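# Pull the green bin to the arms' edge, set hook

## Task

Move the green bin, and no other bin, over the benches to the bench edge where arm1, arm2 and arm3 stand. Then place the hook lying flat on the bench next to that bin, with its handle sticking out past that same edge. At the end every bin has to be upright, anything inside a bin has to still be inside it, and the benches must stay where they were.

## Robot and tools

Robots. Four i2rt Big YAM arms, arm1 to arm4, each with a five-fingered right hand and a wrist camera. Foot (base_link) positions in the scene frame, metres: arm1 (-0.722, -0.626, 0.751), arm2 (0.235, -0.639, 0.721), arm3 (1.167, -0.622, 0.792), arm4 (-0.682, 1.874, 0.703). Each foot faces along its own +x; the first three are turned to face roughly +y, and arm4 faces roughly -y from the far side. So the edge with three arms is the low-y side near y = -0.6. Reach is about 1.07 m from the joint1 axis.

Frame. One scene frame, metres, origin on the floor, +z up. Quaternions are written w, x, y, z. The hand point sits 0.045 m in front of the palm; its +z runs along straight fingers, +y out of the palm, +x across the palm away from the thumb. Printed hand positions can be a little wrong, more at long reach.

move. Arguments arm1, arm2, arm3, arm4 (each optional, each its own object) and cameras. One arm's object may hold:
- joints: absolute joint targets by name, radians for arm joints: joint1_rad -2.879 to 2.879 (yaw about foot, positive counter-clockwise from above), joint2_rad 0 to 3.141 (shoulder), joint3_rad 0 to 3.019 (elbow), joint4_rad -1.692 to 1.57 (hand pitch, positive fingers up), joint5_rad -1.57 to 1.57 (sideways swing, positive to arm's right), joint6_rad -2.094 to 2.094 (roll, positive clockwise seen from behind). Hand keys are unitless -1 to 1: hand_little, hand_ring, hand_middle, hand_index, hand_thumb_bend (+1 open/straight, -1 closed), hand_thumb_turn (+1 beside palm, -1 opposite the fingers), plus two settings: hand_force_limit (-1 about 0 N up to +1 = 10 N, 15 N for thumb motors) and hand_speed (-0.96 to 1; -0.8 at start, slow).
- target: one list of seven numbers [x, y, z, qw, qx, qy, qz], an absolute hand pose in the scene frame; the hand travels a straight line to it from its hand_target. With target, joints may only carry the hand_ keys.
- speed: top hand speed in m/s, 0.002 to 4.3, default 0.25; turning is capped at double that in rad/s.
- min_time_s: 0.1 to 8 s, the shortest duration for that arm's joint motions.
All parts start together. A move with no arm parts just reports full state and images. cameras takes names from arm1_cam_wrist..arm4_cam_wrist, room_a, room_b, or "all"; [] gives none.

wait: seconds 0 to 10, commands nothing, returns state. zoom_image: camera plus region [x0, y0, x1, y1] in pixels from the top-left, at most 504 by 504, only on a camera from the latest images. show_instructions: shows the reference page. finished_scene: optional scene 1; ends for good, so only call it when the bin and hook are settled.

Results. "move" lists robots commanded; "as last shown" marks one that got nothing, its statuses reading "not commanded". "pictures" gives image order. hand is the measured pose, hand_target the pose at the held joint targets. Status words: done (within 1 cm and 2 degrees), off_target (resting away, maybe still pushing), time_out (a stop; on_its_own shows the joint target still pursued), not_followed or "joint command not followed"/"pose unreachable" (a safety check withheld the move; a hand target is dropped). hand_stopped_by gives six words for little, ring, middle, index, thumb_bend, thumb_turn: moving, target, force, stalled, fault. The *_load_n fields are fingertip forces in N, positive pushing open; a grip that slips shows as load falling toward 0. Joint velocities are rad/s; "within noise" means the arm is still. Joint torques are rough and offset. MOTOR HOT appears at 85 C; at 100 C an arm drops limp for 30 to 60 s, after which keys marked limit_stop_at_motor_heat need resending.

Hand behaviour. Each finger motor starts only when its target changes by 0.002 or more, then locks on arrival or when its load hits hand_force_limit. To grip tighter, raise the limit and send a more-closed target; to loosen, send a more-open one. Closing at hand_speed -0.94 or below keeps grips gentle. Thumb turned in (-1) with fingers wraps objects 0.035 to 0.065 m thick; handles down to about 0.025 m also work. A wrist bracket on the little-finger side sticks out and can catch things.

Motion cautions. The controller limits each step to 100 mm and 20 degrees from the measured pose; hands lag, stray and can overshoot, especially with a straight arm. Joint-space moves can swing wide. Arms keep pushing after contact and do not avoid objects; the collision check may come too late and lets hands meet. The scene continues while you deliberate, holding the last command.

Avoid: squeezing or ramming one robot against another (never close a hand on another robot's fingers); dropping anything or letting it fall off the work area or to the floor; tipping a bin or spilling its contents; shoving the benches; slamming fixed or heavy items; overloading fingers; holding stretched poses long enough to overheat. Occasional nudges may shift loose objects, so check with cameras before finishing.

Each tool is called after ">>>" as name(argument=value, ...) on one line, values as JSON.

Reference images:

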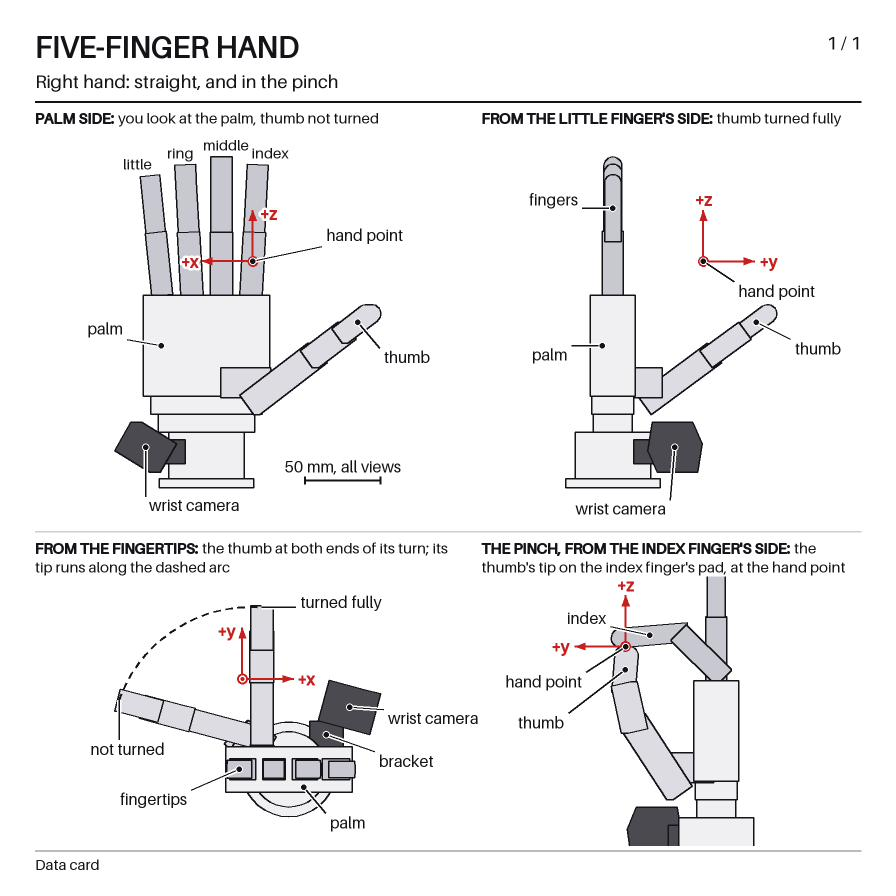

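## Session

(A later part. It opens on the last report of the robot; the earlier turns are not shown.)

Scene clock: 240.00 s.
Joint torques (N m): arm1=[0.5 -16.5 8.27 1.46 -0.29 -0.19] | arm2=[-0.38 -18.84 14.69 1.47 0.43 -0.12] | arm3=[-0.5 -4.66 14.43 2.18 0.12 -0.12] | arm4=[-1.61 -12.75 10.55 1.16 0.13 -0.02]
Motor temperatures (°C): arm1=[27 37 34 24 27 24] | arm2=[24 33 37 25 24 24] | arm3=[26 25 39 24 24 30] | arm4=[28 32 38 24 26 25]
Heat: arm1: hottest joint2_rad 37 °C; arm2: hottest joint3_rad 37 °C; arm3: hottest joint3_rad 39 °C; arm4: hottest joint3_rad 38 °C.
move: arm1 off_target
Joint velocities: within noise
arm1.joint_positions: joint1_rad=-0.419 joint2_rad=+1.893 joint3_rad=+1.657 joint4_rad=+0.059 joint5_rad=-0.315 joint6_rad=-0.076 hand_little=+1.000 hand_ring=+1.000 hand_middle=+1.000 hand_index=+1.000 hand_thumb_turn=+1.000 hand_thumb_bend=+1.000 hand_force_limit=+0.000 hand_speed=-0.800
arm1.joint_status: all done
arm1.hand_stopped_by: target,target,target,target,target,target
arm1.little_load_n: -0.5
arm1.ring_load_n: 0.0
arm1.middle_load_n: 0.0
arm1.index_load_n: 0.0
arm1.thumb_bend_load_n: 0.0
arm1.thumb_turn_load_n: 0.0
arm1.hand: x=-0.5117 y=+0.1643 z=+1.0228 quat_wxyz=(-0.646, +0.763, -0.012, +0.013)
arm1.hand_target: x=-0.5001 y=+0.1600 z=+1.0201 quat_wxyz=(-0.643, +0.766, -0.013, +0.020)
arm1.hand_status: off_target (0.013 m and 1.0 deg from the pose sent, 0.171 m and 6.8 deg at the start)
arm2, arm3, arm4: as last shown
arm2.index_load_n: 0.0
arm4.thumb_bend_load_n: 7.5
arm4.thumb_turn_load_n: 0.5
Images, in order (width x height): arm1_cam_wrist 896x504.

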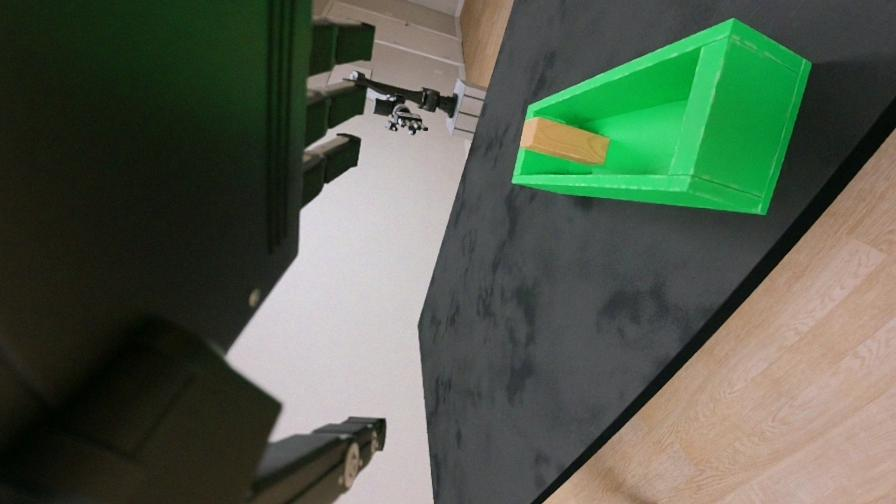

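>>> move(arm2={"target":[0.70,0.07,0.90,0.321,-0.662,0.667,0.118],"speed":0.15,"joints":{"hand_thumb_turn":-1}}, arm1={"target":[-0.74,0.05,1.1,0.643,-0.766,0.013,-0.02],"speed":0.2}, cameras=["arm2_cam_wrist","room_b"])

Scene clock: 258.97 s.
Joint torques (N m): arm1=[2.67 -11.63 8.31 1.47 -0.02 0.05] | arm2=[-0.38 -19.49 14.78 1.73 -0.07 0.15] | arm3=[-0.56 -4.37 14.37 2.19 0.09 -0.12] | arm4=[-1.44 -12.75 10.58 1.2 0.13 -0.02]
Motor temperatures (°C): arm1=[27 36 33 23 27 24] | arm2=[24 33 37 25 24 24] | arm3=[26 25 39 24 24 30] | arm4=[28 32 39 24 26 25]
Heat: arm1: hottest joint2_rad 36 °C; arm2: hottest joint3_rad 37 °C; arm3: hottest joint3_rad 39 °C; arm4: hottest joint3_rad 39 °C.
move: arm1 done; arm2 off_target
Joint velocities: within noise
arm1.joint_positions: joint1_rad=-0.062 joint2_rad=+1.461 joint3_rad=+1.299 joint4_rad=-0.009 joint5_rad=+0.058 joint6_rad=-0.035 hand_little=+1.000 hand_ring=+1.000 hand_middle=+1.000 hand_index=+1.000 hand_thumb_turn=+1.000 hand_thumb_bend=+1.000 hand_force_limit=+0.000 hand_speed=-0.800
arm1.joint_status: not commanded
arm1.hand_stopped_by: target,target,target,target,target,target
arm1.little_load_n: 0.0
arm1.ring_load_n: 0.0
arm1.middle_load_n: 0.0
arm1.index_load_n: 0.0
arm1.thumb_bend_load_n: 0.0
arm1.thumb_turn_load_n: -0.5
arm1.hand: x=-0.7326 y=+0.0529 z=+1.0989 quat_wxyz=(-0.644, +0.764, -0.011, +0.027)
arm1.hand_target: x=-0.7399 y=+0.0500 z=+1.1000 quat_wxyz=(-0.643, +0.766, -0.013, +0.020)
arm1.hand_status: done (0.008 m and 0.9 deg from the pose sent, 0.267 m and 1.0 deg at the start)
arm2.joint_positions: joint1_rad=-0.700 joint2_rad=+2.200 joint3_rad=+2.153 joint4_rad=-0.880 joint5_rad=-0.153 joint6_rad=+0.925 hand_little=+1.000 hand_ring=+1.000 hand_middle=+1.000 hand_index=+1.000 hand_thumb_turn=-1.000 hand_thumb_bend=+1.000 hand_force_limit=+0.000 hand_speed=-0.800
arm2.joint_status: all done
arm2.hand_stopped_by: target,target,target,target,target,target
arm2.little_load_n: 0.0
arm2.ring_load_n: 0.0
arm2.middle_load_n: 0.0
arm2.index_load_n: 0.0
arm2.thumb_bend_load_n: 0.0
arm2.thumb_turn_load_n: 0.0
arm2.hand: x=+0.6873 y=+0.0587 z=+0.8852 quat_wxyz=(-0.302, +0.672, -0.667, -0.113)
arm2.hand_target: x=+0.6991 y=+0.0688 z=+0.9002 quat_wxyz=(-0.321, +0.662, -0.667, -0.118)
arm2.hand_status: off_target (0.023 m and 2.5 deg from the pose sent, 0.090 m and 36.9 deg at the start)
arm3, arm4: as last shown
arm3.little_load_n: -0.5
arm4.thumb_bend_load_n: 8.0
Images, in order (width x height): arm2_cam_wrist 896x504, room_b 896x504.

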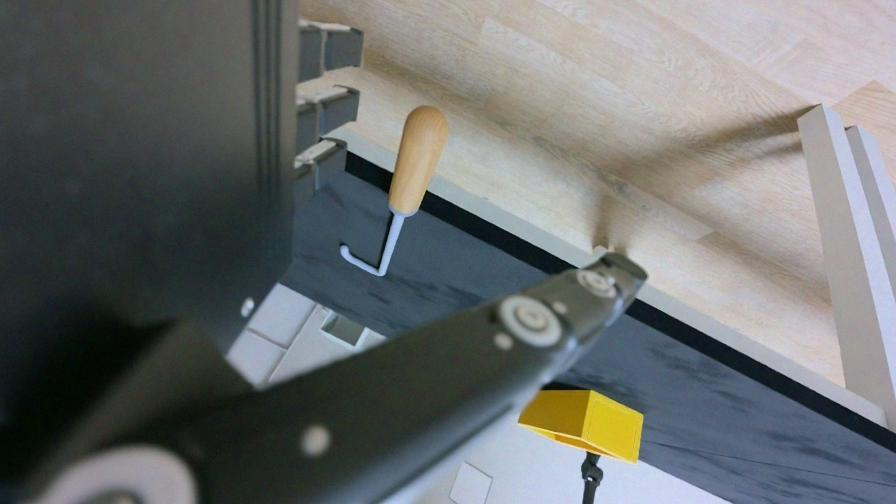

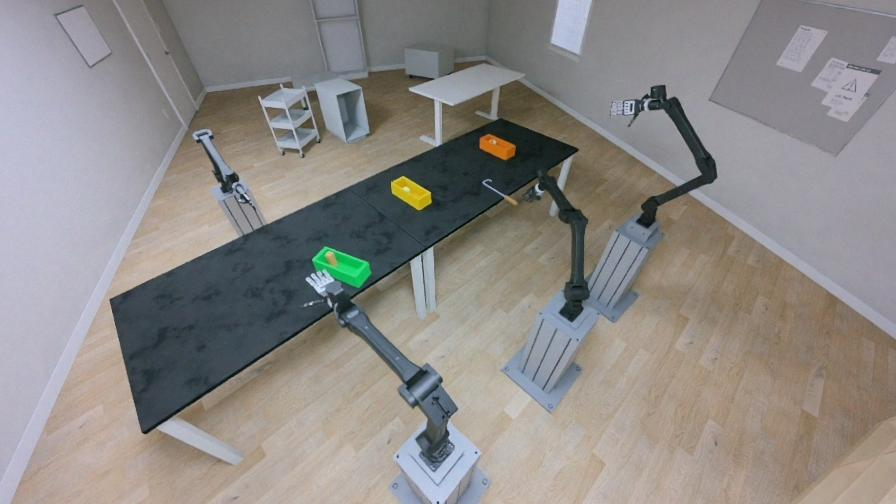

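>>> move(arm2={"target":[0.731,0.137,0.835,0.321,-0.662,0.667,0.118],"speed":0.1}, cameras=["arm2_cam_wrist","room_b"])

>>> zoom_image(camera="room_b", region=[450, 140, 600, 250])

Scene clock: 264.70 s.
Joint torques (N m): arm1=[2.02 -11.46 8.24 1.51 -0.06 0.03] | arm2=[0.56 -22.36 14.84 1.13 0.09 0.13] | arm3=[-0.67 -4.54 14.3 2.4 0.08 -0.16] | arm4=[-1.61 -12.81 10.56 1.2 0.14 -0.02]
Motor temperatures (°C): arm1=[27 35 33 23 27 24] | arm2=[24 33 38 25 24 24] | arm3=[26 25 39 24 24 30] | arm4=[28 32 39 24 26 25]
Heat: arm1: hottest joint2_rad 35 °C; arm2: hottest joint3_rad 38 °C; arm3: hottest joint3_rad 39 °C; arm4: hottest joint3_rad 39 °C.
move: arm2 off_target
Joint velocities: within noise
arm1, arm3, arm4: as last shown
arm1.ring_load_n: -0.5
arm1.thumb_turn_load_n: 0.0
arm2.joint_positions: joint1_rad=-0.689 joint2_rad=+2.567 joint3_rad=+2.660 joint4_rad=-1.001 joint5_rad=-0.142 joint6_rad=+0.946 hand_little=+1.000 hand_ring=+1.000 hand_middle=+1.000 hand_index=+1.000 hand_thumb_turn=-1.000 hand_thumb_bend=+1.000 hand_force_limit=+0.000 hand_speed=-0.800
arm2.joint_status: not commanded
arm2.hand_stopped_by: target,target,target,target,target,target
arm2.little_load_n: 0.0
arm2.ring_load_n: 0.0
arm2.middle_load_n: 0.0
arm2.index_load_n: 0.0
arm2.thumb_bend_load_n: 0.0
arm2.thumb_turn_load_n: 0.0
arm2.hand: x=+0.7317 y=+0.1260 z=+0.8239 quat_wxyz=(-0.310, +0.665, -0.669, -0.114)
arm2.hand_target: x=+0.7304 y=+0.1361 z=+0.8351 quat_wxyz=(-0.322, +0.661, -0.667, -0.118)
arm2.hand_status: off_target (0.016 m and 1.4 deg from the pose sent, 0.103 m and 2.5 deg at the start)
arm3.little_load_n: 0.0
arm3.thumb_turn_load_n: -0.5
Images, in order (width x height): arm2_cam_wrist 896x504, room_b 896x504.

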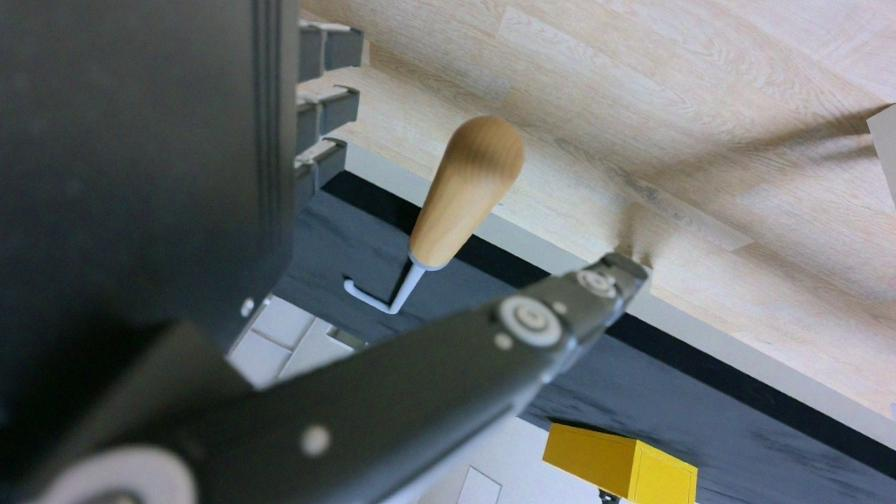

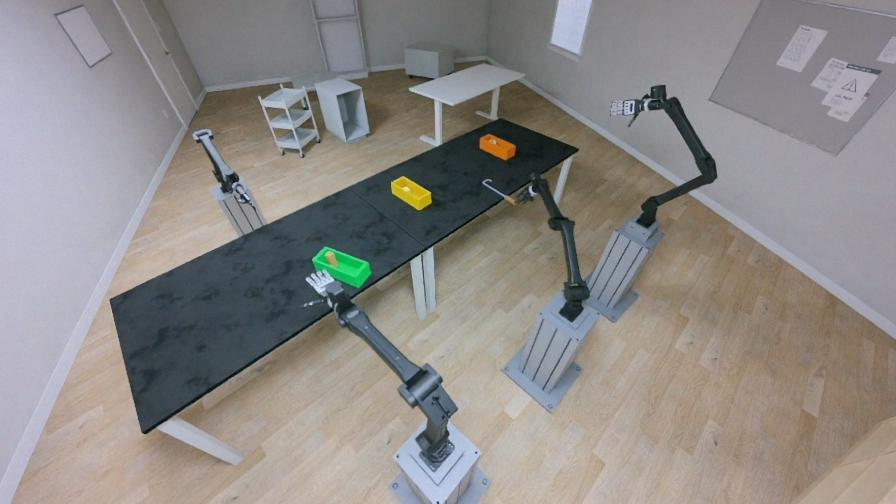

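Scaled by 3.360.

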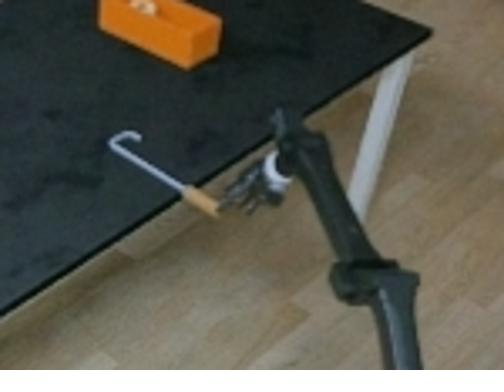

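>>> move(arm2={"target":[0.732,0.177,0.773,0.321,-0.662,0.667,0.118],"speed":0.08}, cameras=["arm2_cam_wrist","room_b","room_a"])

>>> zoom_image(camera="room_b", region=[450, 140, 600, 250])

>>> zoom_image(camera="room_a", region=[220, 140, 370, 250])

Scene clock: 270.57 s.
Joint torques (N m): arm1=[2.08 -11.05 8.31 1.54 -0.05 0.06] | arm2=[0.44 -23.3 14.76 2.06 0.21 0.17] | arm3=[-0.97 -4.48 14.38 2.48 0.06 -0.13] | arm4=[-1.67 -12.92 10.55 1.18 0.13 -0.03]
Motor temperatures (°C): arm1=[27 35 33 23 27 24] | arm2=[24 34 39 25 24 24] | arm3=[26 25 39 24 24 30] | arm4=[28 32 39 24 26 25]
Heat: arm1: hottest joint2_rad 35 °C; arm2: hottest joint3_rad 39 °C; arm3: hottest joint3_rad 39 °C; arm4: hottest joint3_rad 39 °C.
move: arm2 off_target
Joint velocities: within noise
arm1, arm3, arm4: as last shown
arm1.middle_load_n: -0.5
arm1.thumb_turn_load_n: -0.5
arm2.joint_positions: joint1_rad=-0.658 joint2_rad=+2.771 joint3_rad=+2.876 joint4_rad=-0.988 joint5_rad=-0.116 joint6_rad=+0.981 hand_little=+1.000 hand_ring=+1.000 hand_middle=+1.000 hand_index=+1.000 hand_thumb_turn=-1.000 hand_thumb_bend=+1.000 hand_force_limit=+0.000 hand_speed=-0.800
arm2.joint_status: not commanded
arm2.hand_stopped_by: target,target,target,target,target,target
arm2.little_load_n: 0.0
arm2.ring_load_n: 0.0
arm2.middle_load_n: 0.0
arm2.index_load_n: 0.0
arm2.thumb_bend_load_n: 0.0
arm2.thumb_turn_load_n: -0.5
arm2.hand: x=+0.7292 y=+0.1628 z=+0.7569 quat_wxyz=(-0.320, +0.659, -0.671, -0.114)
arm2.hand_target: x=+0.7302 y=+0.1748 z=+0.7733 quat_wxyz=(-0.343, +0.651, -0.667, -0.120)
arm2.hand_status: off_target (0.022 m and 0.7 deg from the pose sent, 0.072 m and 1.4 deg at the start; a joint's target at an end of its range on 27 of 54 steps)
arm3.middle_load_n: -0.5
arm3.thumb_turn_load_n: 0.0
arm4.little_load_n: 0.5
arm4.middle_load_n: 0.5
pictures: arm2_cam_wrist, room_a, room_b
Images, in order (width x height): arm2_cam_wrist 896x504, room_a 896x504, room_b 896x504.

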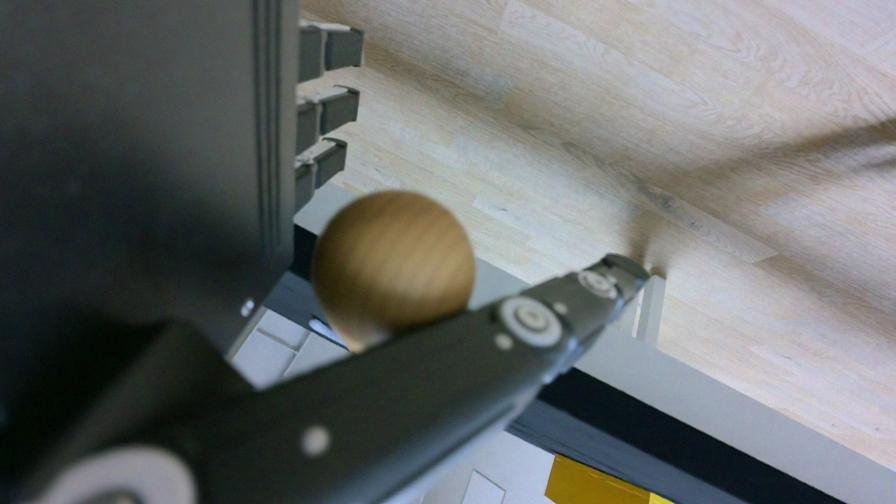

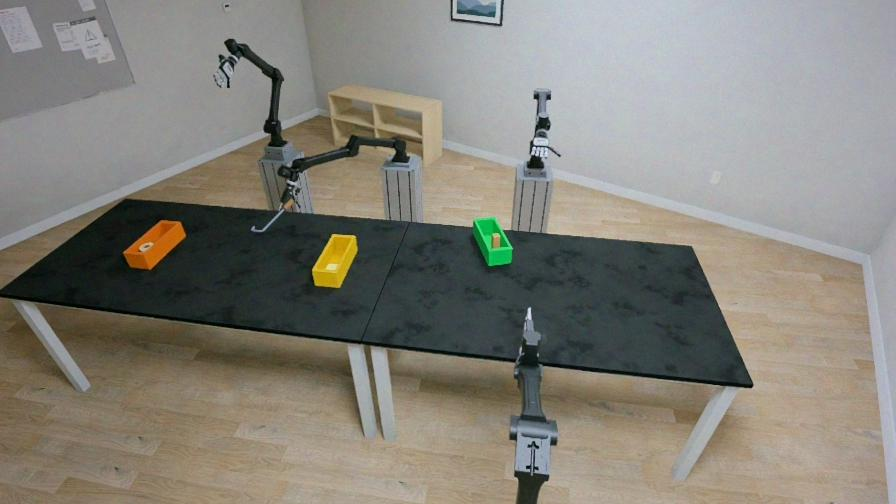

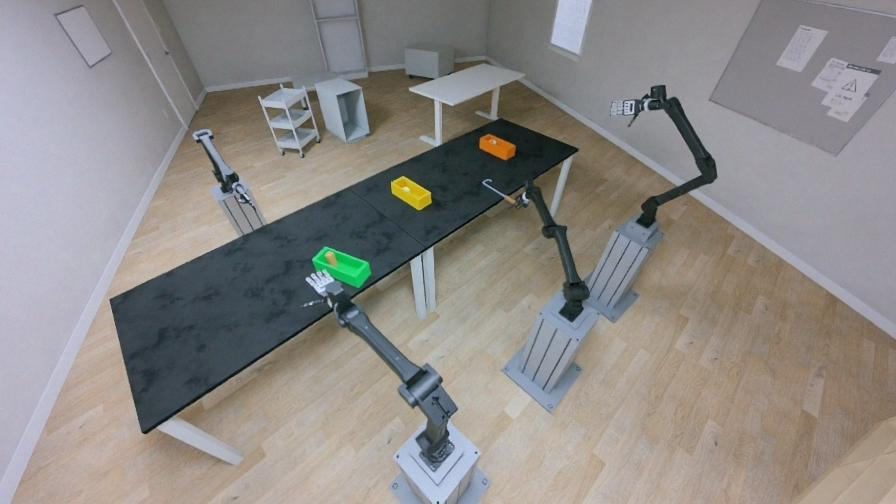

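Scaled by 3.360.

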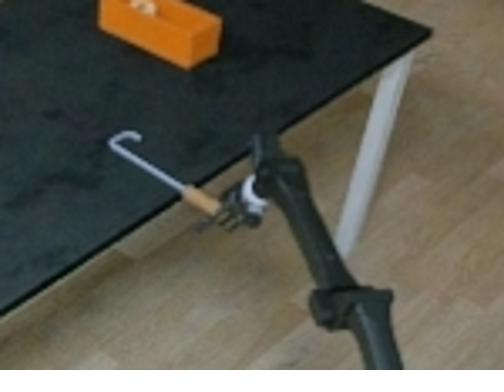

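Scaled by 3.360.

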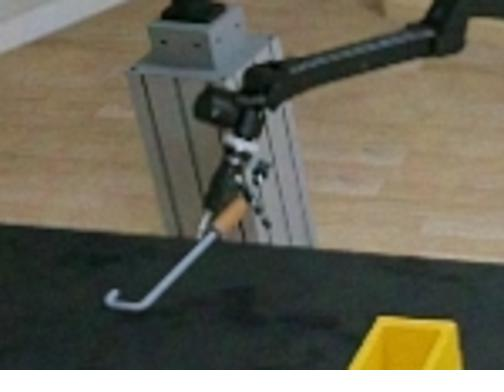

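>>> move(arm2={"target":[0.728,0.170,0.784,0.321,-0.662,0.667,0.118],"speed":0.08})

>>> move(arm2={"joints":{"hand_speed":-0.94,"hand_force_limit":-0.7,"hand_index":-0.9,"hand_middle":-0.9,"hand_ring":-0.9,"hand_little":-0.9}}, cameras=["arm2_cam_wrist"])

Scene clock: 276.50 s.
Joint torques (N m): arm1=[2.37 -11.69 8.28 1.5 -0.06 0.03] | arm2=[0.26 -24.64 14.74 1.1 -0.04 0.08] | arm3=[-0.67 -4.37 14.38 2.21 0.1 -0.16] | arm4=[-1.61 -12.69 10.56 1.16 0.13 -0.02]
Motor temperatures (°C): arm1=[27 35 33 23 27 24] | arm2=[24 34 39 25 24 24] | arm3=[26 25 39 24 24 30] | arm4=[28 32 39 24 26 25]
Heat: arm1: hottest joint2_rad 35 °C; arm2: hottest joint3_rad 39 °C; arm3: hottest joint3_rad 39 °C; arm4: hottest joint3_rad 39 °C.
move: arm2 off_target
Joint velocities: within noise
arm1, arm3, arm4: as last shown
arm1.ring_load_n: 0.0
arm1.middle_load_n: 0.0
arm1.index_load_n: -0.5
arm1.thumb_turn_load_n: 0.0
arm2.joint_positions: joint1_rad=-0.658 joint2_rad=+2.771 joint3_rad=+2.876 joint4_rad=-1.007 joint5_rad=-0.116 joint6_rad=+0.981 hand_little=+1.000 hand_ring=+1.000 hand_middle=+1.000 hand_index=+1.000 hand_thumb_turn=-1.000 hand_thumb_bend=+1.000 hand_force_limit=+0.000 hand_speed=-0.800
arm2.joint_status: not commanded
arm2.hand_stopped_by: target,target,target,target,target,target
arm2.little_load_n: 0.0
arm2.ring_load_n: 0.0
arm2.middle_load_n: 0.0
arm2.index_load_n: 0.0
arm2.thumb_bend_load_n: 0.0
arm2.thumb_turn_load_n: 0.0
arm2.hand: x=+0.7268 y=+0.1597 z=+0.7539 quat_wxyz=(-0.311, +0.661, -0.673, -0.112)
arm2.hand_target: x=+0.7266 y=+0.1682 z=+0.7840 quat_wxyz=(-0.333, +0.656, -0.667, -0.119)
arm2.hand_status: off_target (0.032 m and 1.5 deg from the pose sent, 0.028 m and 0.8 deg at the start; a joint's target at an end of its range on 24 of 30 steps)
arm3.middle_load_n: 0.0
arm4.little_load_n: 0.0
arm4.middle_load_n: 0.0
pictures: none

Scene clock: 288.20 s.
Joint torques (N m): arm1=[2.26 -11.99 8.32 1.59 -0.07 0.08] | arm2=[0.32 -24.64 14.72 1.24 -0.05 0.09] | arm3=[-0.21 -4.72 14.49 2.29 0.07 -0.13] | arm4=[-1.55 -12.81 10.59 1.14 0.14 -0.02]
Motor temperatures (°C): arm1=[27 34 33 23 27 24] | arm2=[24 34 38 25 24 24] | arm3=[26 25 39 24 24 30] | arm4=[28 32 39 24 26 25]
Heat: arm1: hottest joint2_rad 34 °C; arm2: hottest joint3_rad 38 °C; arm3: hottest joint3_rad 39 °C; arm4: hottest joint3_rad 39 °C.
move: arm2 off_target
Joint velocities: within noise
arm1: as last shown
arm1.index_load_n: 0.0
arm2.joint_positions: joint1_rad=-0.658 joint2_rad=+2.771 joint3_rad=+2.876 joint4_rad=-1.011 joint5_rad=-0.116 joint6_rad=+0.981 hand_little=-0.900 hand_ring=+1.000 hand_middle=-0.900 hand_index=-0.687 hand_thumb_turn=-1.000 hand_thumb_bend=+1.000 hand_force_limit=-0.700 hand_speed=-0.940
arm2.joint_status: hand_ring off_target (ended at +1.000, target -0.900); hand_index off_target (ended at -0.687, target -0.900); the others done
arm2.hand_stopped_by: target,fault,target,force,target,target
arm2.little_load_n: 0.0
arm2.ring_load_n: 0.0
arm2.middle_load_n: 1.0
arm2.index_load_n: 0.0
arm2.thumb_bend_load_n: 0.0
arm2.thumb_turn_load_n: 0.0
arm2.hand: x=+0.7264 y=+0.1591 z=+0.7534 quat_wxyz=(-0.310, +0.661, -0.674, -0.112)
arm2.hand_target: x=+0.7266 y=+0.1682 z=+0.7840 quat_wxyz=(-0.333, +0.656, -0.667, -0.119)
arm2.hand_status: not commanded
arm3.joint_positions: joint1_rad=+0.007 joint2_rad=+0.996 joint3_rad=+1.653 joint4_rad=-1.015 joint5_rad=-0.002 joint6_rad=-1.557 hand_little=+1.000 hand_ring=+1.000 hand_middle=+1.000 hand_index=+1.000 hand_thumb_turn=+1.000 hand_thumb_bend=+1.000 hand_force_limit=+0.000 hand_speed=-0.800
arm3.joint_status: not commanded
arm3.hand_stopped_by: target,target,target,target,target,target
arm3.little_load_n: 0.0
arm3.ring_load_n: 0.0
arm3.middle_load_n: 0.0
arm3.index_load_n: 0.0
arm3.thumb_bend_load_n: 0.0
arm3.thumb_turn_load_n: 0.0
arm3.hand: x=+1.2539 y=-0.2099 z=+1.3857 quat_wxyz=(-0.393, +0.603, +0.559, +0.411)
arm3.hand_target: x=+1.2571 y=-0.2122 z=+1.4138 quat_wxyz=(-0.405, +0.590, +0.549, +0.432)
arm3.hand_status: not commanded
arm4.joint_positions: joint1_rad=+0.048 joint2_rad=+1.686 joint3_rad=+1.164 joint4_rad=+0.375 joint5_rad=-0.005 joint6_rad=-1.556 hand_little=+1.000 hand_ring=+1.000 hand_middle=+1.000 hand_index=+1.000 hand_thumb_turn=-1.000 hand_thumb_bend=-0.949 hand_force_limit=+0.000 hand_speed=-0.800
arm4.joint_status: not commanded
arm4.hand_stopped_by: target,target,target,target,force,target
arm4.little_load_n: 0.0
arm4.ring_load_n: 0.0
arm4.middle_load_n: 0.0
arm4.index_load_n: 0.0
arm4.thumb_bend_load_n: 8.0
arm4.thumb_turn_load_n: 1.0
arm4.hand: x=-0.7343 y=+1.1492 z=+0.9427 quat_wxyz=(+0.459, +0.537, -0.533, +0.465)
arm4.hand_target: x=-0.7400 y=+1.1500 z=+0.9499 quat_wxyz=(+0.464, +0.534, -0.534, +0.464)
arm4.hand_status: not commanded
Images, in order (width x height): arm2_cam_wrist 896x504.

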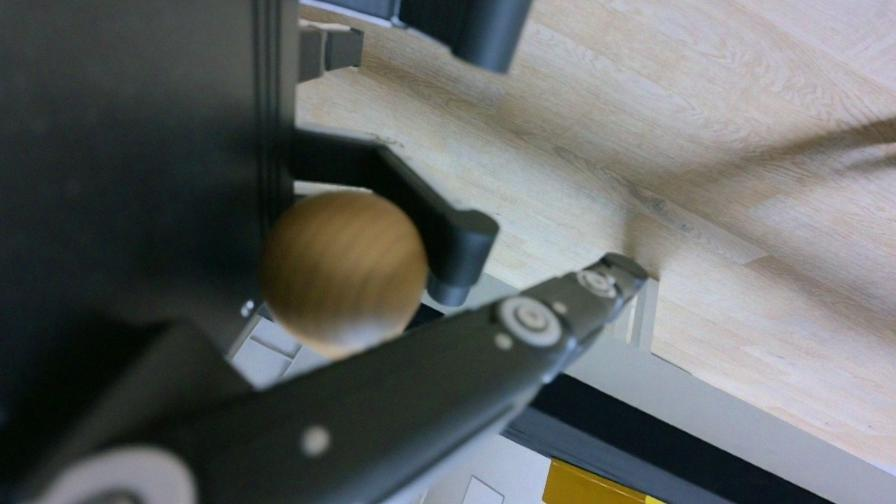

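>>> move(arm2={"joints":{"hand_speed":-0.92,"hand_force_limit":-0.6,"hand_thumb_bend":-0.95}}, cameras=["arm2_cam_wrist"])

Scene clock: 297.43 s.
Joint torques (N m): arm1=[2.55 -11.11 8.32 1.43 -0.06 0.04] | arm2=[0.21 -24.64 14.72 1.24 -0.05 0.09] | arm3=[-0.32 -4.72 14.23 2.26 0.1 -0.1] | arm4=[-1.55 -12.86 10.58 1.18 0.13 -0.02]
Motor temperatures (°C): arm1=[27 33 33 23 27 24] | arm2=[24 34 38 25 24 24] | arm3=[26 25 40 24 24 30] | arm4=[28 32 39 24 26 25]
Heat: arm1: hottest joint2_rad 33 °C; arm2: hottest joint3_rad 38 °C; arm3: hottest joint3_rad 40 °C; arm4: hottest joint3_rad 39 °C.
move: arm2 off_target
Joint velocities: within noise
arm1, arm3, arm4: as last shown
arm1.thumb_turn_load_n: -0.5
arm2.joint_positions: joint1_rad=-0.658 joint2_rad=+2.771 joint3_rad=+2.876 joint4_rad=-1.011 joint5_rad=-0.116 joint6_rad=+0.981 hand_little=-0.900 hand_ring=+1.000 hand_middle=-0.900 hand_index=-0.687 hand_thumb_turn=-1.000 hand_thumb_bend=+0.524 hand_force_limit=-0.600 hand_speed=-0.920
arm2.joint_status: hand_thumb_bend off_target (ended at +0.524, target -0.950); the others done
arm2.hand_stopped_by: target,fault,target,force,force,target
arm2.little_load_n: 0.0
arm2.ring_load_n: 0.0
arm2.middle_load_n: 1.0
arm2.index_load_n: 0.0
arm2.thumb_bend_load_n: 3.0
arm2.thumb_turn_load_n: 0.0
arm2.hand: x=+0.7264 y=+0.1591 z=+0.7534 quat_wxyz=(-0.310, +0.661, -0.674, -0.112)
arm2.hand_target: x=+0.7266 y=+0.1682 z=+0.7840 quat_wxyz=(-0.333, +0.656, -0.667, -0.119)
arm2.hand_status: not commanded
arm4.thumb_turn_load_n: 0.5
Images, in order (width x height): arm2_cam_wrist 896x504.

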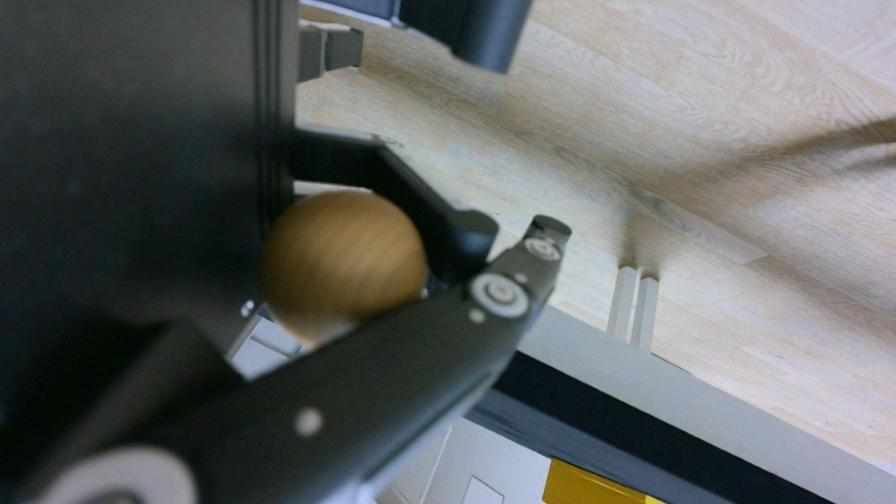

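>>> move(arm2={"joints":{"hand_speed":-0.92,"hand_force_limit":-0.1,"hand_index":-0.95,"hand_middle":-0.98,"hand_thumb_bend":-0.97}}, cameras=["arm2_cam_wrist"])

Scene clock: 299.17 s.
Joint torques (N m): arm1=[2.26 -11.87 8.25 1.61 -0.06 0.06] | arm2=[0.32 -24.64 14.72 1.36 -0.05 0.09] | arm3=[-0.85 -4.84 14.35 2.33 0.1 -0.11] | arm4=[-1.61 -12.75 10.58 1.16 0.14 -0.02]
Motor temperatures (°C): arm1=[27 33 33 23 27 24] | arm2=[24 34 38 25 24 24] | arm3=[26 25 40 24 24 30] | arm4=[28 32 39 24 26 25]
Heat: arm1: hottest joint2_rad 33 °C; arm2: hottest joint3_rad 38 °C; arm3: hottest joint3_rad 40 °C; arm4: hottest joint3_rad 39 °C.
move: arm2 off_target
Joint velocities: within noise
arm1, arm3, arm4: as last shown
arm1.thumb_bend_load_n: 0.5
arm2.joint_positions: joint1_rad=-0.658 joint2_rad=+2.771 joint3_rad=+2.876 joint4_rad=-1.013 joint5_rad=-0.116 joint6_rad=+0.981 hand_little=-0.900 hand_ring=+1.000 hand_middle=-0.920 hand_index=-0.842 hand_thumb_turn=-1.000 hand_thumb_bend=+0.481 hand_force_limit=-0.100 hand_speed=-0.920
arm2.joint_status: hand_middle off_target (ended at -0.920, target -0.980); hand_index off_target (ended at -0.842, target -0.950); hand_thumb_bend off_target (ended at +0.481, target -0.970); the others done
arm2.hand_stopped_by: target,fault,force,force,force,target
arm2.little_load_n: 0.0
arm2.ring_load_n: 0.0
arm2.middle_load_n: 4.5
arm2.index_load_n: 4.5
arm2.thumb_bend_load_n: 6.5
arm2.thumb_turn_load_n: 0.0
arm2.hand: x=+0.7260 y=+0.1587 z=+0.7530 quat_wxyz=(-0.308, +0.662, -0.674, -0.112)
arm2.hand_target: x=+0.7267 y=+0.1681 z=+0.7840 quat_wxyz=(-0.333, +0.656, -0.667, -0.119)
arm2.hand_status: not commanded
arm4.ring_load_n: -0.5
arm4.thumb_bend_load_n: 7.5
arm4.thumb_turn_load_n: 1.0
Images, in order (width x height): arm2_cam_wrist 896x504.

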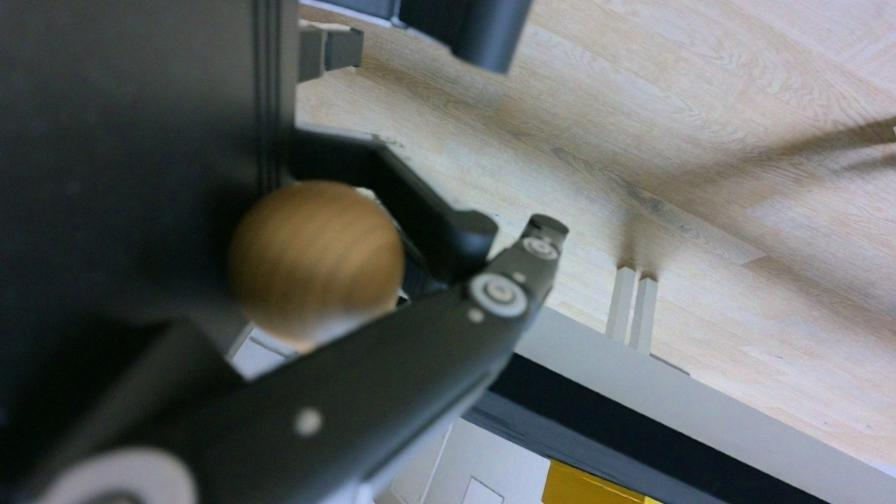

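>>> move(arm2={"joints":{"hand_speed":-0.92,"hand_force_limit":0.3,"hand_index":-1.0,"hand_middle":-1.0,"hand_thumb_bend":-1.0}})

>>> move(arm2={"target":[0.715,0.15,0.83,0.321,-0.662,0.667,0.118],"speed":0.1}, cameras=["arm2_cam_wrist","room_a","room_b"])

>>> zoom_image(camera="room_b", region=[450, 140, 600, 250])

>>> zoom_image(camera="room_a", region=[220, 140, 370, 250])

Scene clock: 300.63 s.
Joint torques (N m): arm1=[2.49 -11.87 8.24 1.47 -0.05 0.04] | arm2=[0.32 -24.7 14.71 1.35 -0.05 0.09] | arm3=[-0.5 -4.48 14.31 2.3 0.09 -0.11] | arm4=[-1.38 -12.86 10.59 1.17 0.13 -0.02]
Motor temperatures (°C): arm1=[27 33 33 23 27 24] | arm2=[24 35 38 25 24 24] | arm3=[26 25 40 24 24 30] | arm4=[28 32 39 24 26 25]
Heat: arm1: hottest joint2_rad 33 °C; arm2: hottest joint3_rad 38 °C; arm3: hottest joint3_rad 40 °C; arm4: hottest joint3_rad 39 °C.
move: arm2 off_target
Joint velocities: within noise
arm1, arm3, arm4: as last shown
arm1.ring_load_n: -0.5
arm1.thumb_bend_load_n: 0.0
arm2.joint_positions: joint1_rad=-0.658 joint2_rad=+2.771 joint3_rad=+2.876 joint4_rad=-1.015 joint5_rad=-0.116 joint6_rad=+0.981 hand_little=-0.900 hand_ring=+1.000 hand_middle=-0.933 hand_index=-0.870 hand_thumb_turn=-1.000 hand_thumb_bend=+0.452 hand_force_limit=+0.300 hand_speed=-0.920
arm2.joint_status: hand_middle off_target (ended at -0.933, target -1.000); hand_index off_target (ended at -0.870, target -1.000); hand_thumb_bend off_target (ended at +0.452, target -1.000); the others done
arm2.hand_stopped_by: target,fault,force,force,force,target
arm2.little_load_n: 0.0
arm2.ring_load_n: 0.0
arm2.middle_load_n: 6.5
arm2.index_load_n: 7.0
arm2.thumb_bend_load_n: 9.5
arm2.thumb_turn_load_n: 0.0
arm2.hand: x=+0.7259 y=+0.1585 z=+0.7528 quat_wxyz=(-0.308, +0.662, -0.674, -0.112)
arm2.hand_target: x=+0.7267 y=+0.1681 z=+0.7840 quat_wxyz=(-0.332, +0.656, -0.667, -0.119)
arm2.hand_status: not commanded
arm3.little_load_n: -0.5
arm3.index_load_n: 0.5
arm4.ring_load_n: 0.0
arm4.thumb_bend_load_n: 8.0
arm4.thumb_turn_load_n: 0.5
pictures: none

Scene clock: 302.70 s.
Joint torques (N m): arm1=[2.26 -11.58 8.23 1.39 -0.06 0.07] | arm2=[0.15 -26.99 10.04 2.15 -0.08 0] | arm3=[-0.56 -4.42 14.53 2.35 0.11 -0.13] | arm4=[-1.61 -12.92 10.56 1.18 0.13 -0.01]
Motor temperatures (°C): arm1=[27 33 33 23 27 24] | arm2=[24 35 38 25 24 24] | arm3=[26 25 40 24 24 30] | arm4=[28 32 39 24 26 25]
Heat: arm1: hottest joint2_rad 33 °C; arm2: hottest joint3_rad 38 °C; arm3: hottest joint3_rad 40 °C; arm4: hottest joint3_rad 39 °C.
move: arm2 off_target
Joint velocities: within noise
arm1.joint_positions: joint1_rad=-0.062 joint2_rad=+1.461 joint3_rad=+1.299 joint4_rad=-0.009 joint5_rad=+0.058 joint6_rad=-0.035 hand_little=+1.000 hand_ring=+1.000 hand_middle=+1.000 hand_index=+1.000 hand_thumb_turn=+1.000 hand_thumb_bend=+1.000 hand_force_limit=+0.000 hand_speed=-0.800
arm1.joint_status: not commanded
arm1.hand_stopped_by: target,target,target,target,target,target
arm1.little_load_n: 0.0
arm1.ring_load_n: 0.0
arm1.middle_load_n: 0.0
arm1.index_load_n: -0.5
arm1.thumb_bend_load_n: 0.0
arm1.thumb_turn_load_n: 0.0
arm1.hand: x=-0.7326 y=+0.0529 z=+1.0989 quat_wxyz=(-0.644, +0.764, -0.011, +0.027)
arm1.hand_target: x=-0.7399 y=+0.0500 z=+1.1000 quat_wxyz=(-0.643, +0.766, -0.013, +0.020)
arm1.hand_status: not commanded
arm2.joint_positions: joint1_rad=-0.658 joint2_rad=+2.639 joint3_rad=+2.717 joint4_rad=-1.024 joint5_rad=-0.122 joint6_rad=+0.980 hand_little=-0.900 hand_ring=+1.000 hand_middle=-0.933 hand_index=-0.870 hand_thumb_turn=-1.000 hand_thumb_bend=+0.452 hand_force_limit=+0.300 hand_speed=-0.920
arm2.joint_status: not commanded
arm2.hand_stopped_by: target,fault,force,force,force,target
arm2.little_load_n: 0.0
arm2.ring_load_n: 0.0
arm2.middle_load_n: 6.5
arm2.index_load_n: 2.5
arm2.thumb_bend_load_n: 9.5
arm2.thumb_turn_load_n: 0.0
arm2.hand: x=+0.7132 y=+0.1431 z=+0.7873 quat_wxyz=(-0.291, +0.666, -0.678, -0.112)
arm2.hand_target: x=+0.7145 y=+0.1493 z=+0.8299 quat_wxyz=(-0.321, +0.662, -0.667, -0.118)
arm2.hand_status: off_target (0.043 m and 3.8 deg from the pose sent, 0.078 m and 1.9 deg at the start)
arm3, arm4: as last shown
arm3.little_load_n: 0.0
arm3.index_load_n: 0.0
arm4.thumb_bend_load_n: 7.5
Images, in order (width x height): arm2_cam_wrist 896x504, room_a 896x504, room_b 896x504.

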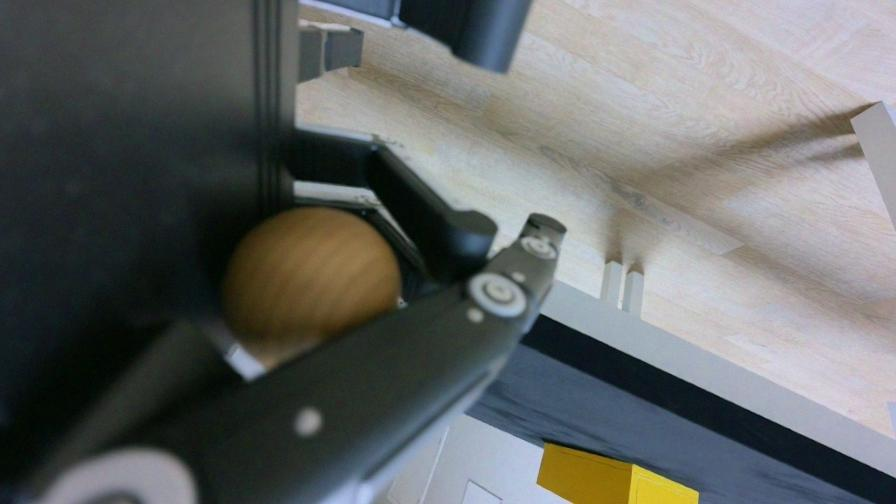

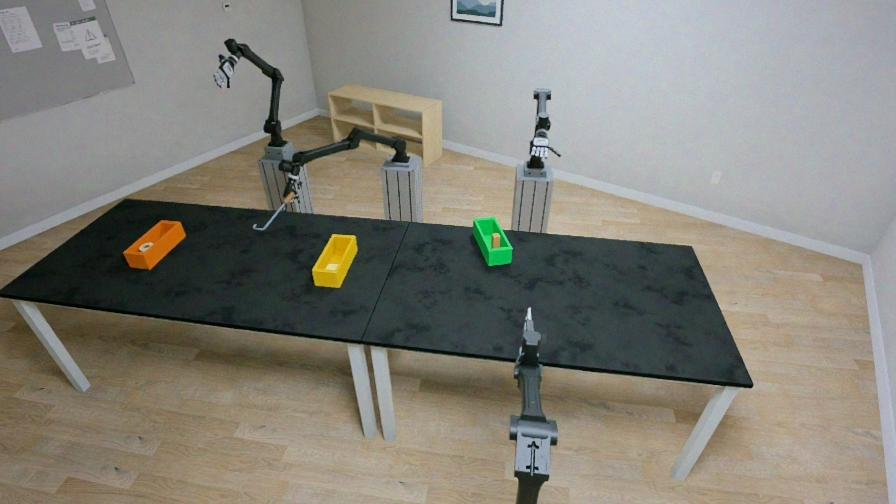

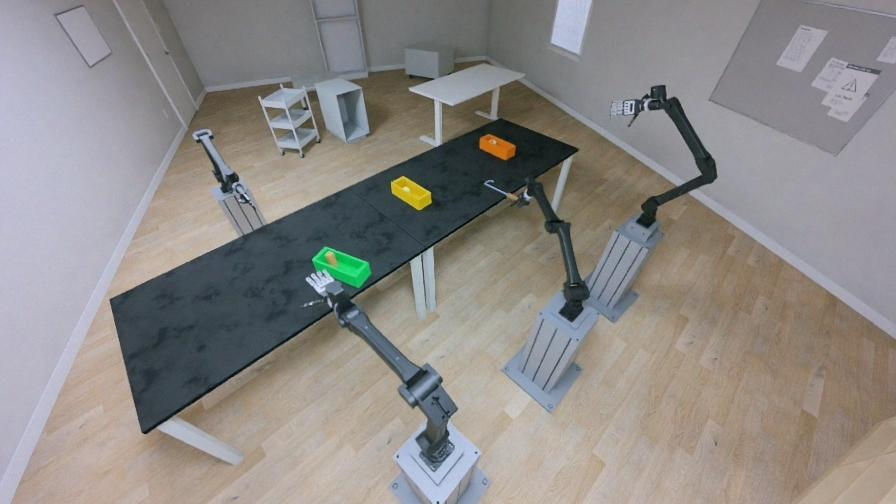

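Scaled by 3.360.

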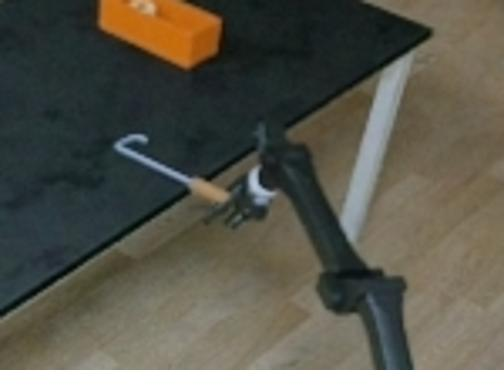

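Scaled by 3.360.

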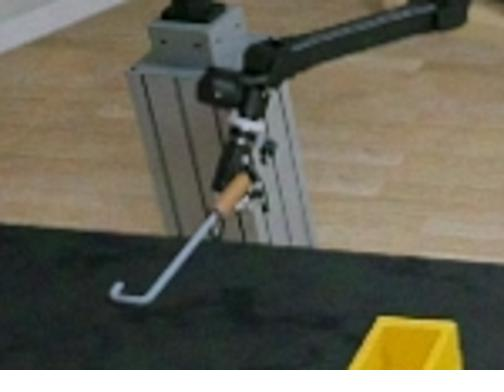

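>>> move(arm2={"target":[0.66,0.12,0.93,0.321,-0.662,0.667,0.118],"speed":0.15}, cameras=["arm2_cam_wrist","room_a","room_b"])

>>> zoom_image(camera="room_b", region=[430, 120, 600, 250])

>>> zoom_image(camera="room_a", region=[220, 140, 370, 250])

Scene clock: 305.73 s.
Joint torques (N m): arm1=[2.02 -11.52 8.32 1.5 -0.04 0.06] | arm2=[0.44 -24 10.06 2.25 0.06 0.22] | arm3=[-0.5 -4.54 14.35 2.39 0.07 -0.13] | arm4=[-1.61 -12.81 10.56 1.14 0.12 -0.01]
Motor temperatures (°C): arm1=[27 33 33 23 27 24] | arm2=[24 35 38 25 24 24] | arm3=[26 25 40 24 24 30] | arm4=[28 32 39 24 26 25]
Heat: arm1: hottest joint2_rad 33 °C; arm2: hottest joint3_rad 38 °C; arm3: hottest joint3_rad 40 °C; arm4: hottest joint3_rad 39 °C.
move: arm2 off_target
Joint velocities: within noise
arm1, arm3, arm4: as last shown
arm2.joint_positions: joint1_rad=-0.625 joint2_rad=+2.323 joint3_rad=+2.418 joint4_rad=-1.021 joint5_rad=-0.103 joint6_rad=+0.982 hand_little=-0.900 hand_ring=+1.000 hand_middle=-0.933 hand_index=-0.871 hand_thumb_turn=-1.000 hand_thumb_bend=+0.452 hand_force_limit=+0.300 hand_speed=-0.920
arm2.joint_status: not commanded
arm2.hand_stopped_by: target,fault,force,force,force,target
arm2.little_load_n: 0.0
arm2.ring_load_n: 0.0
arm2.middle_load_n: 6.5
arm2.index_load_n: 1.0
arm2.thumb_bend_load_n: 9.5
arm2.thumb_turn_load_n: 0.5
arm2.hand: x=+0.6614 y=+0.1141 z=+0.9029 quat_wxyz=(-0.300, +0.673, -0.668, -0.110)
arm2.hand_target: x=+0.6598 y=+0.1193 z=+0.9298 quat_wxyz=(-0.320, +0.662, -0.667, -0.118)
arm2.hand_status: off_target (0.028 m and 2.9 deg from the pose sent, 0.154 m and 3.8 deg at the start)
Images, in order (width x height): arm2_cam_wrist 896x504, room_a 896x504, room_b 896x504.

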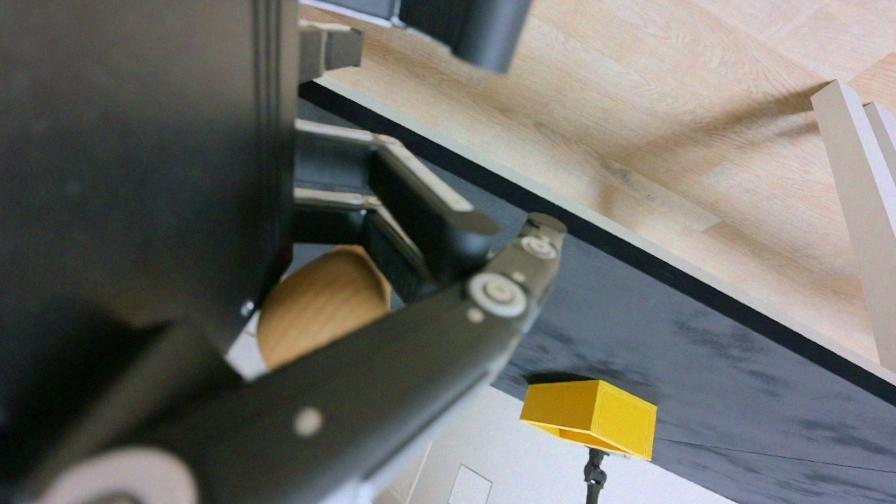

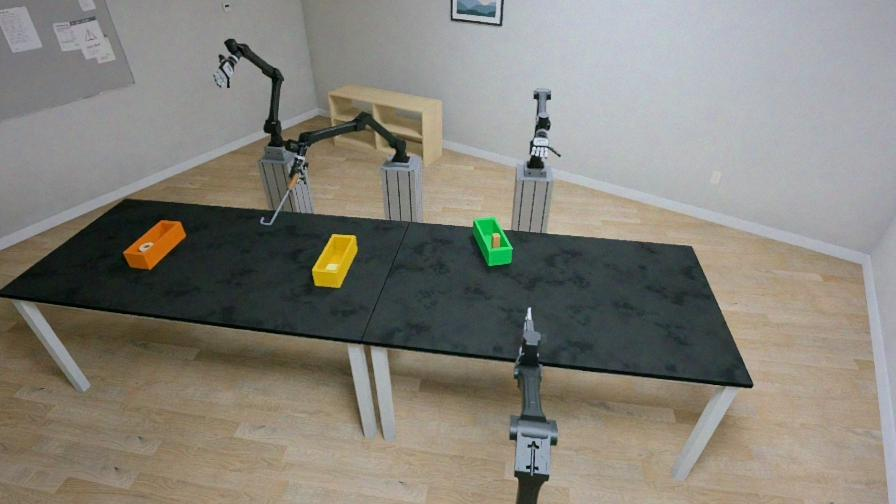

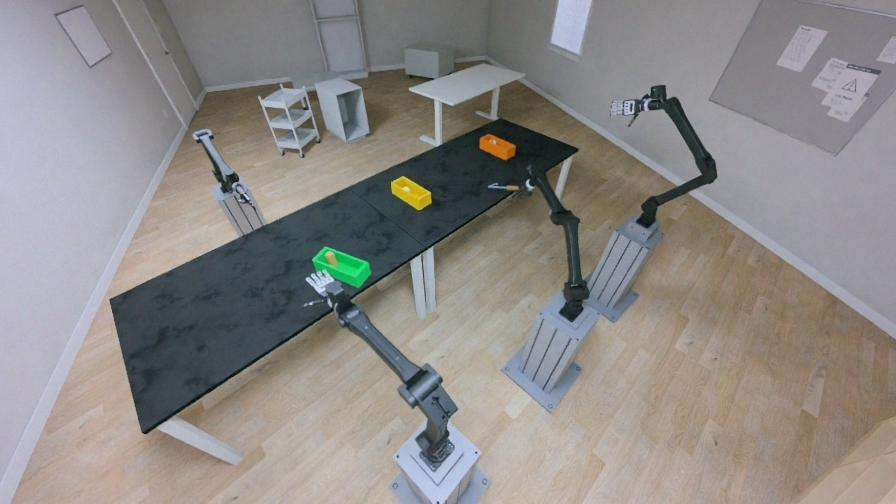

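Scaled by 2.965.

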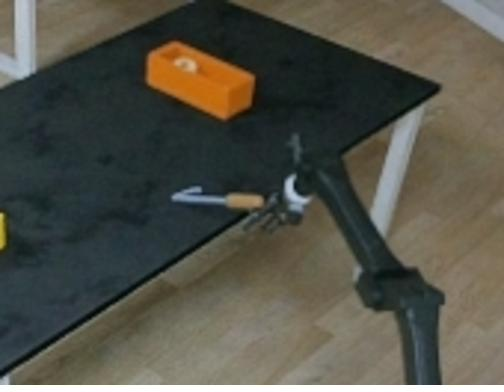

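Scaled by 3.360.

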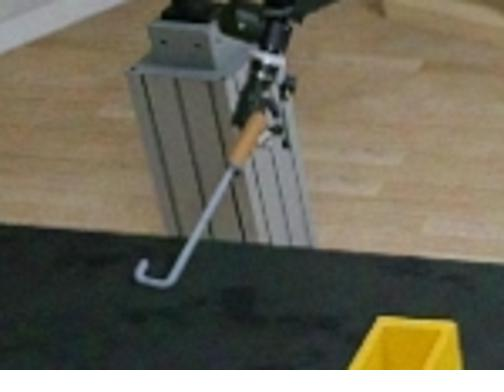

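>>> move(arm2={"joints":{"hand_speed":-0.92,"hand_force_limit":0.6,"hand_index":-0.99,"hand_middle":-0.99,"hand_thumb_bend":-0.99}}, cameras=["arm2_cam_wrist"])

Scene clock: 307.77 s.
Joint torques (N m): arm1=[2.26 -11.46 8.28 1.43 -0.03 0.04] | arm2=[0.21 -23.94 10.06 2.24 0.07 0.22] | arm3=[-0.79 -4.54 14.46 2.18 0.1 -0.13] | arm4=[-1.61 -12.92 10.58 1.18 0.13 -0.01]
Motor temperatures (°C): arm1=[27 33 33 23 27 24] | arm2=[24 35 38 25 24 24] | arm3=[26 25 40 24 24 30] | arm4=[28 32 39 24 26 25]
Heat: arm1: hottest joint2_rad 33 °C; arm2: hottest joint3_rad 38 °C; arm3: hottest joint3_rad 40 °C; arm4: hottest joint3_rad 39 °C.
move: arm2 off_target
Joint velocities: within noise
arm1, arm3, arm4: as last shown
arm1.middle_load_n: -0.5
arm1.index_load_n: 0.0
arm2.joint_positions: joint1_rad=-0.625 joint2_rad=+2.323 joint3_rad=+2.418 joint4_rad=-1.021 joint5_rad=-0.103 joint6_rad=+0.982 hand_little=-0.900 hand_ring=+1.000 hand_middle=-0.945 hand_index=-0.989 hand_thumb_turn=-1.000 hand_thumb_bend=+0.426 hand_force_limit=+0.600 hand_speed=-0.920
arm2.joint_status: hand_middle off_target (ended at -0.945, target -0.990); hand_thumb_bend off_target (ended at +0.426, target -0.990); the others done
arm2.hand_stopped_by: target,fault,force,target,force,target
arm2.little_load_n: 0.0
arm2.ring_load_n: 0.0
arm2.middle_load_n: 8.5
arm2.index_load_n: 3.0
arm2.thumb_bend_load_n: 12.0
arm2.thumb_turn_load_n: 0.0
arm2.hand: x=+0.6614 y=+0.1141 z=+0.9029 quat_wxyz=(-0.300, +0.672, -0.668, -0.110)
arm2.hand_target: x=+0.6598 y=+0.1193 z=+0.9298 quat_wxyz=(-0.320, +0.662, -0.667, -0.118)
arm2.hand_status: not commanded
arm4.thumb_bend_load_n: 8.0
arm4.thumb_turn_load_n: 1.0
Images, in order (width x height): arm2_cam_wrist 896x504.

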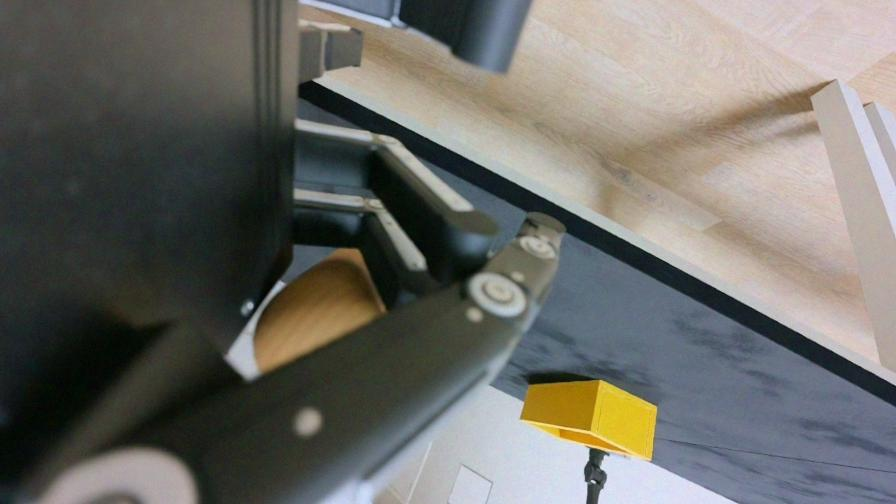

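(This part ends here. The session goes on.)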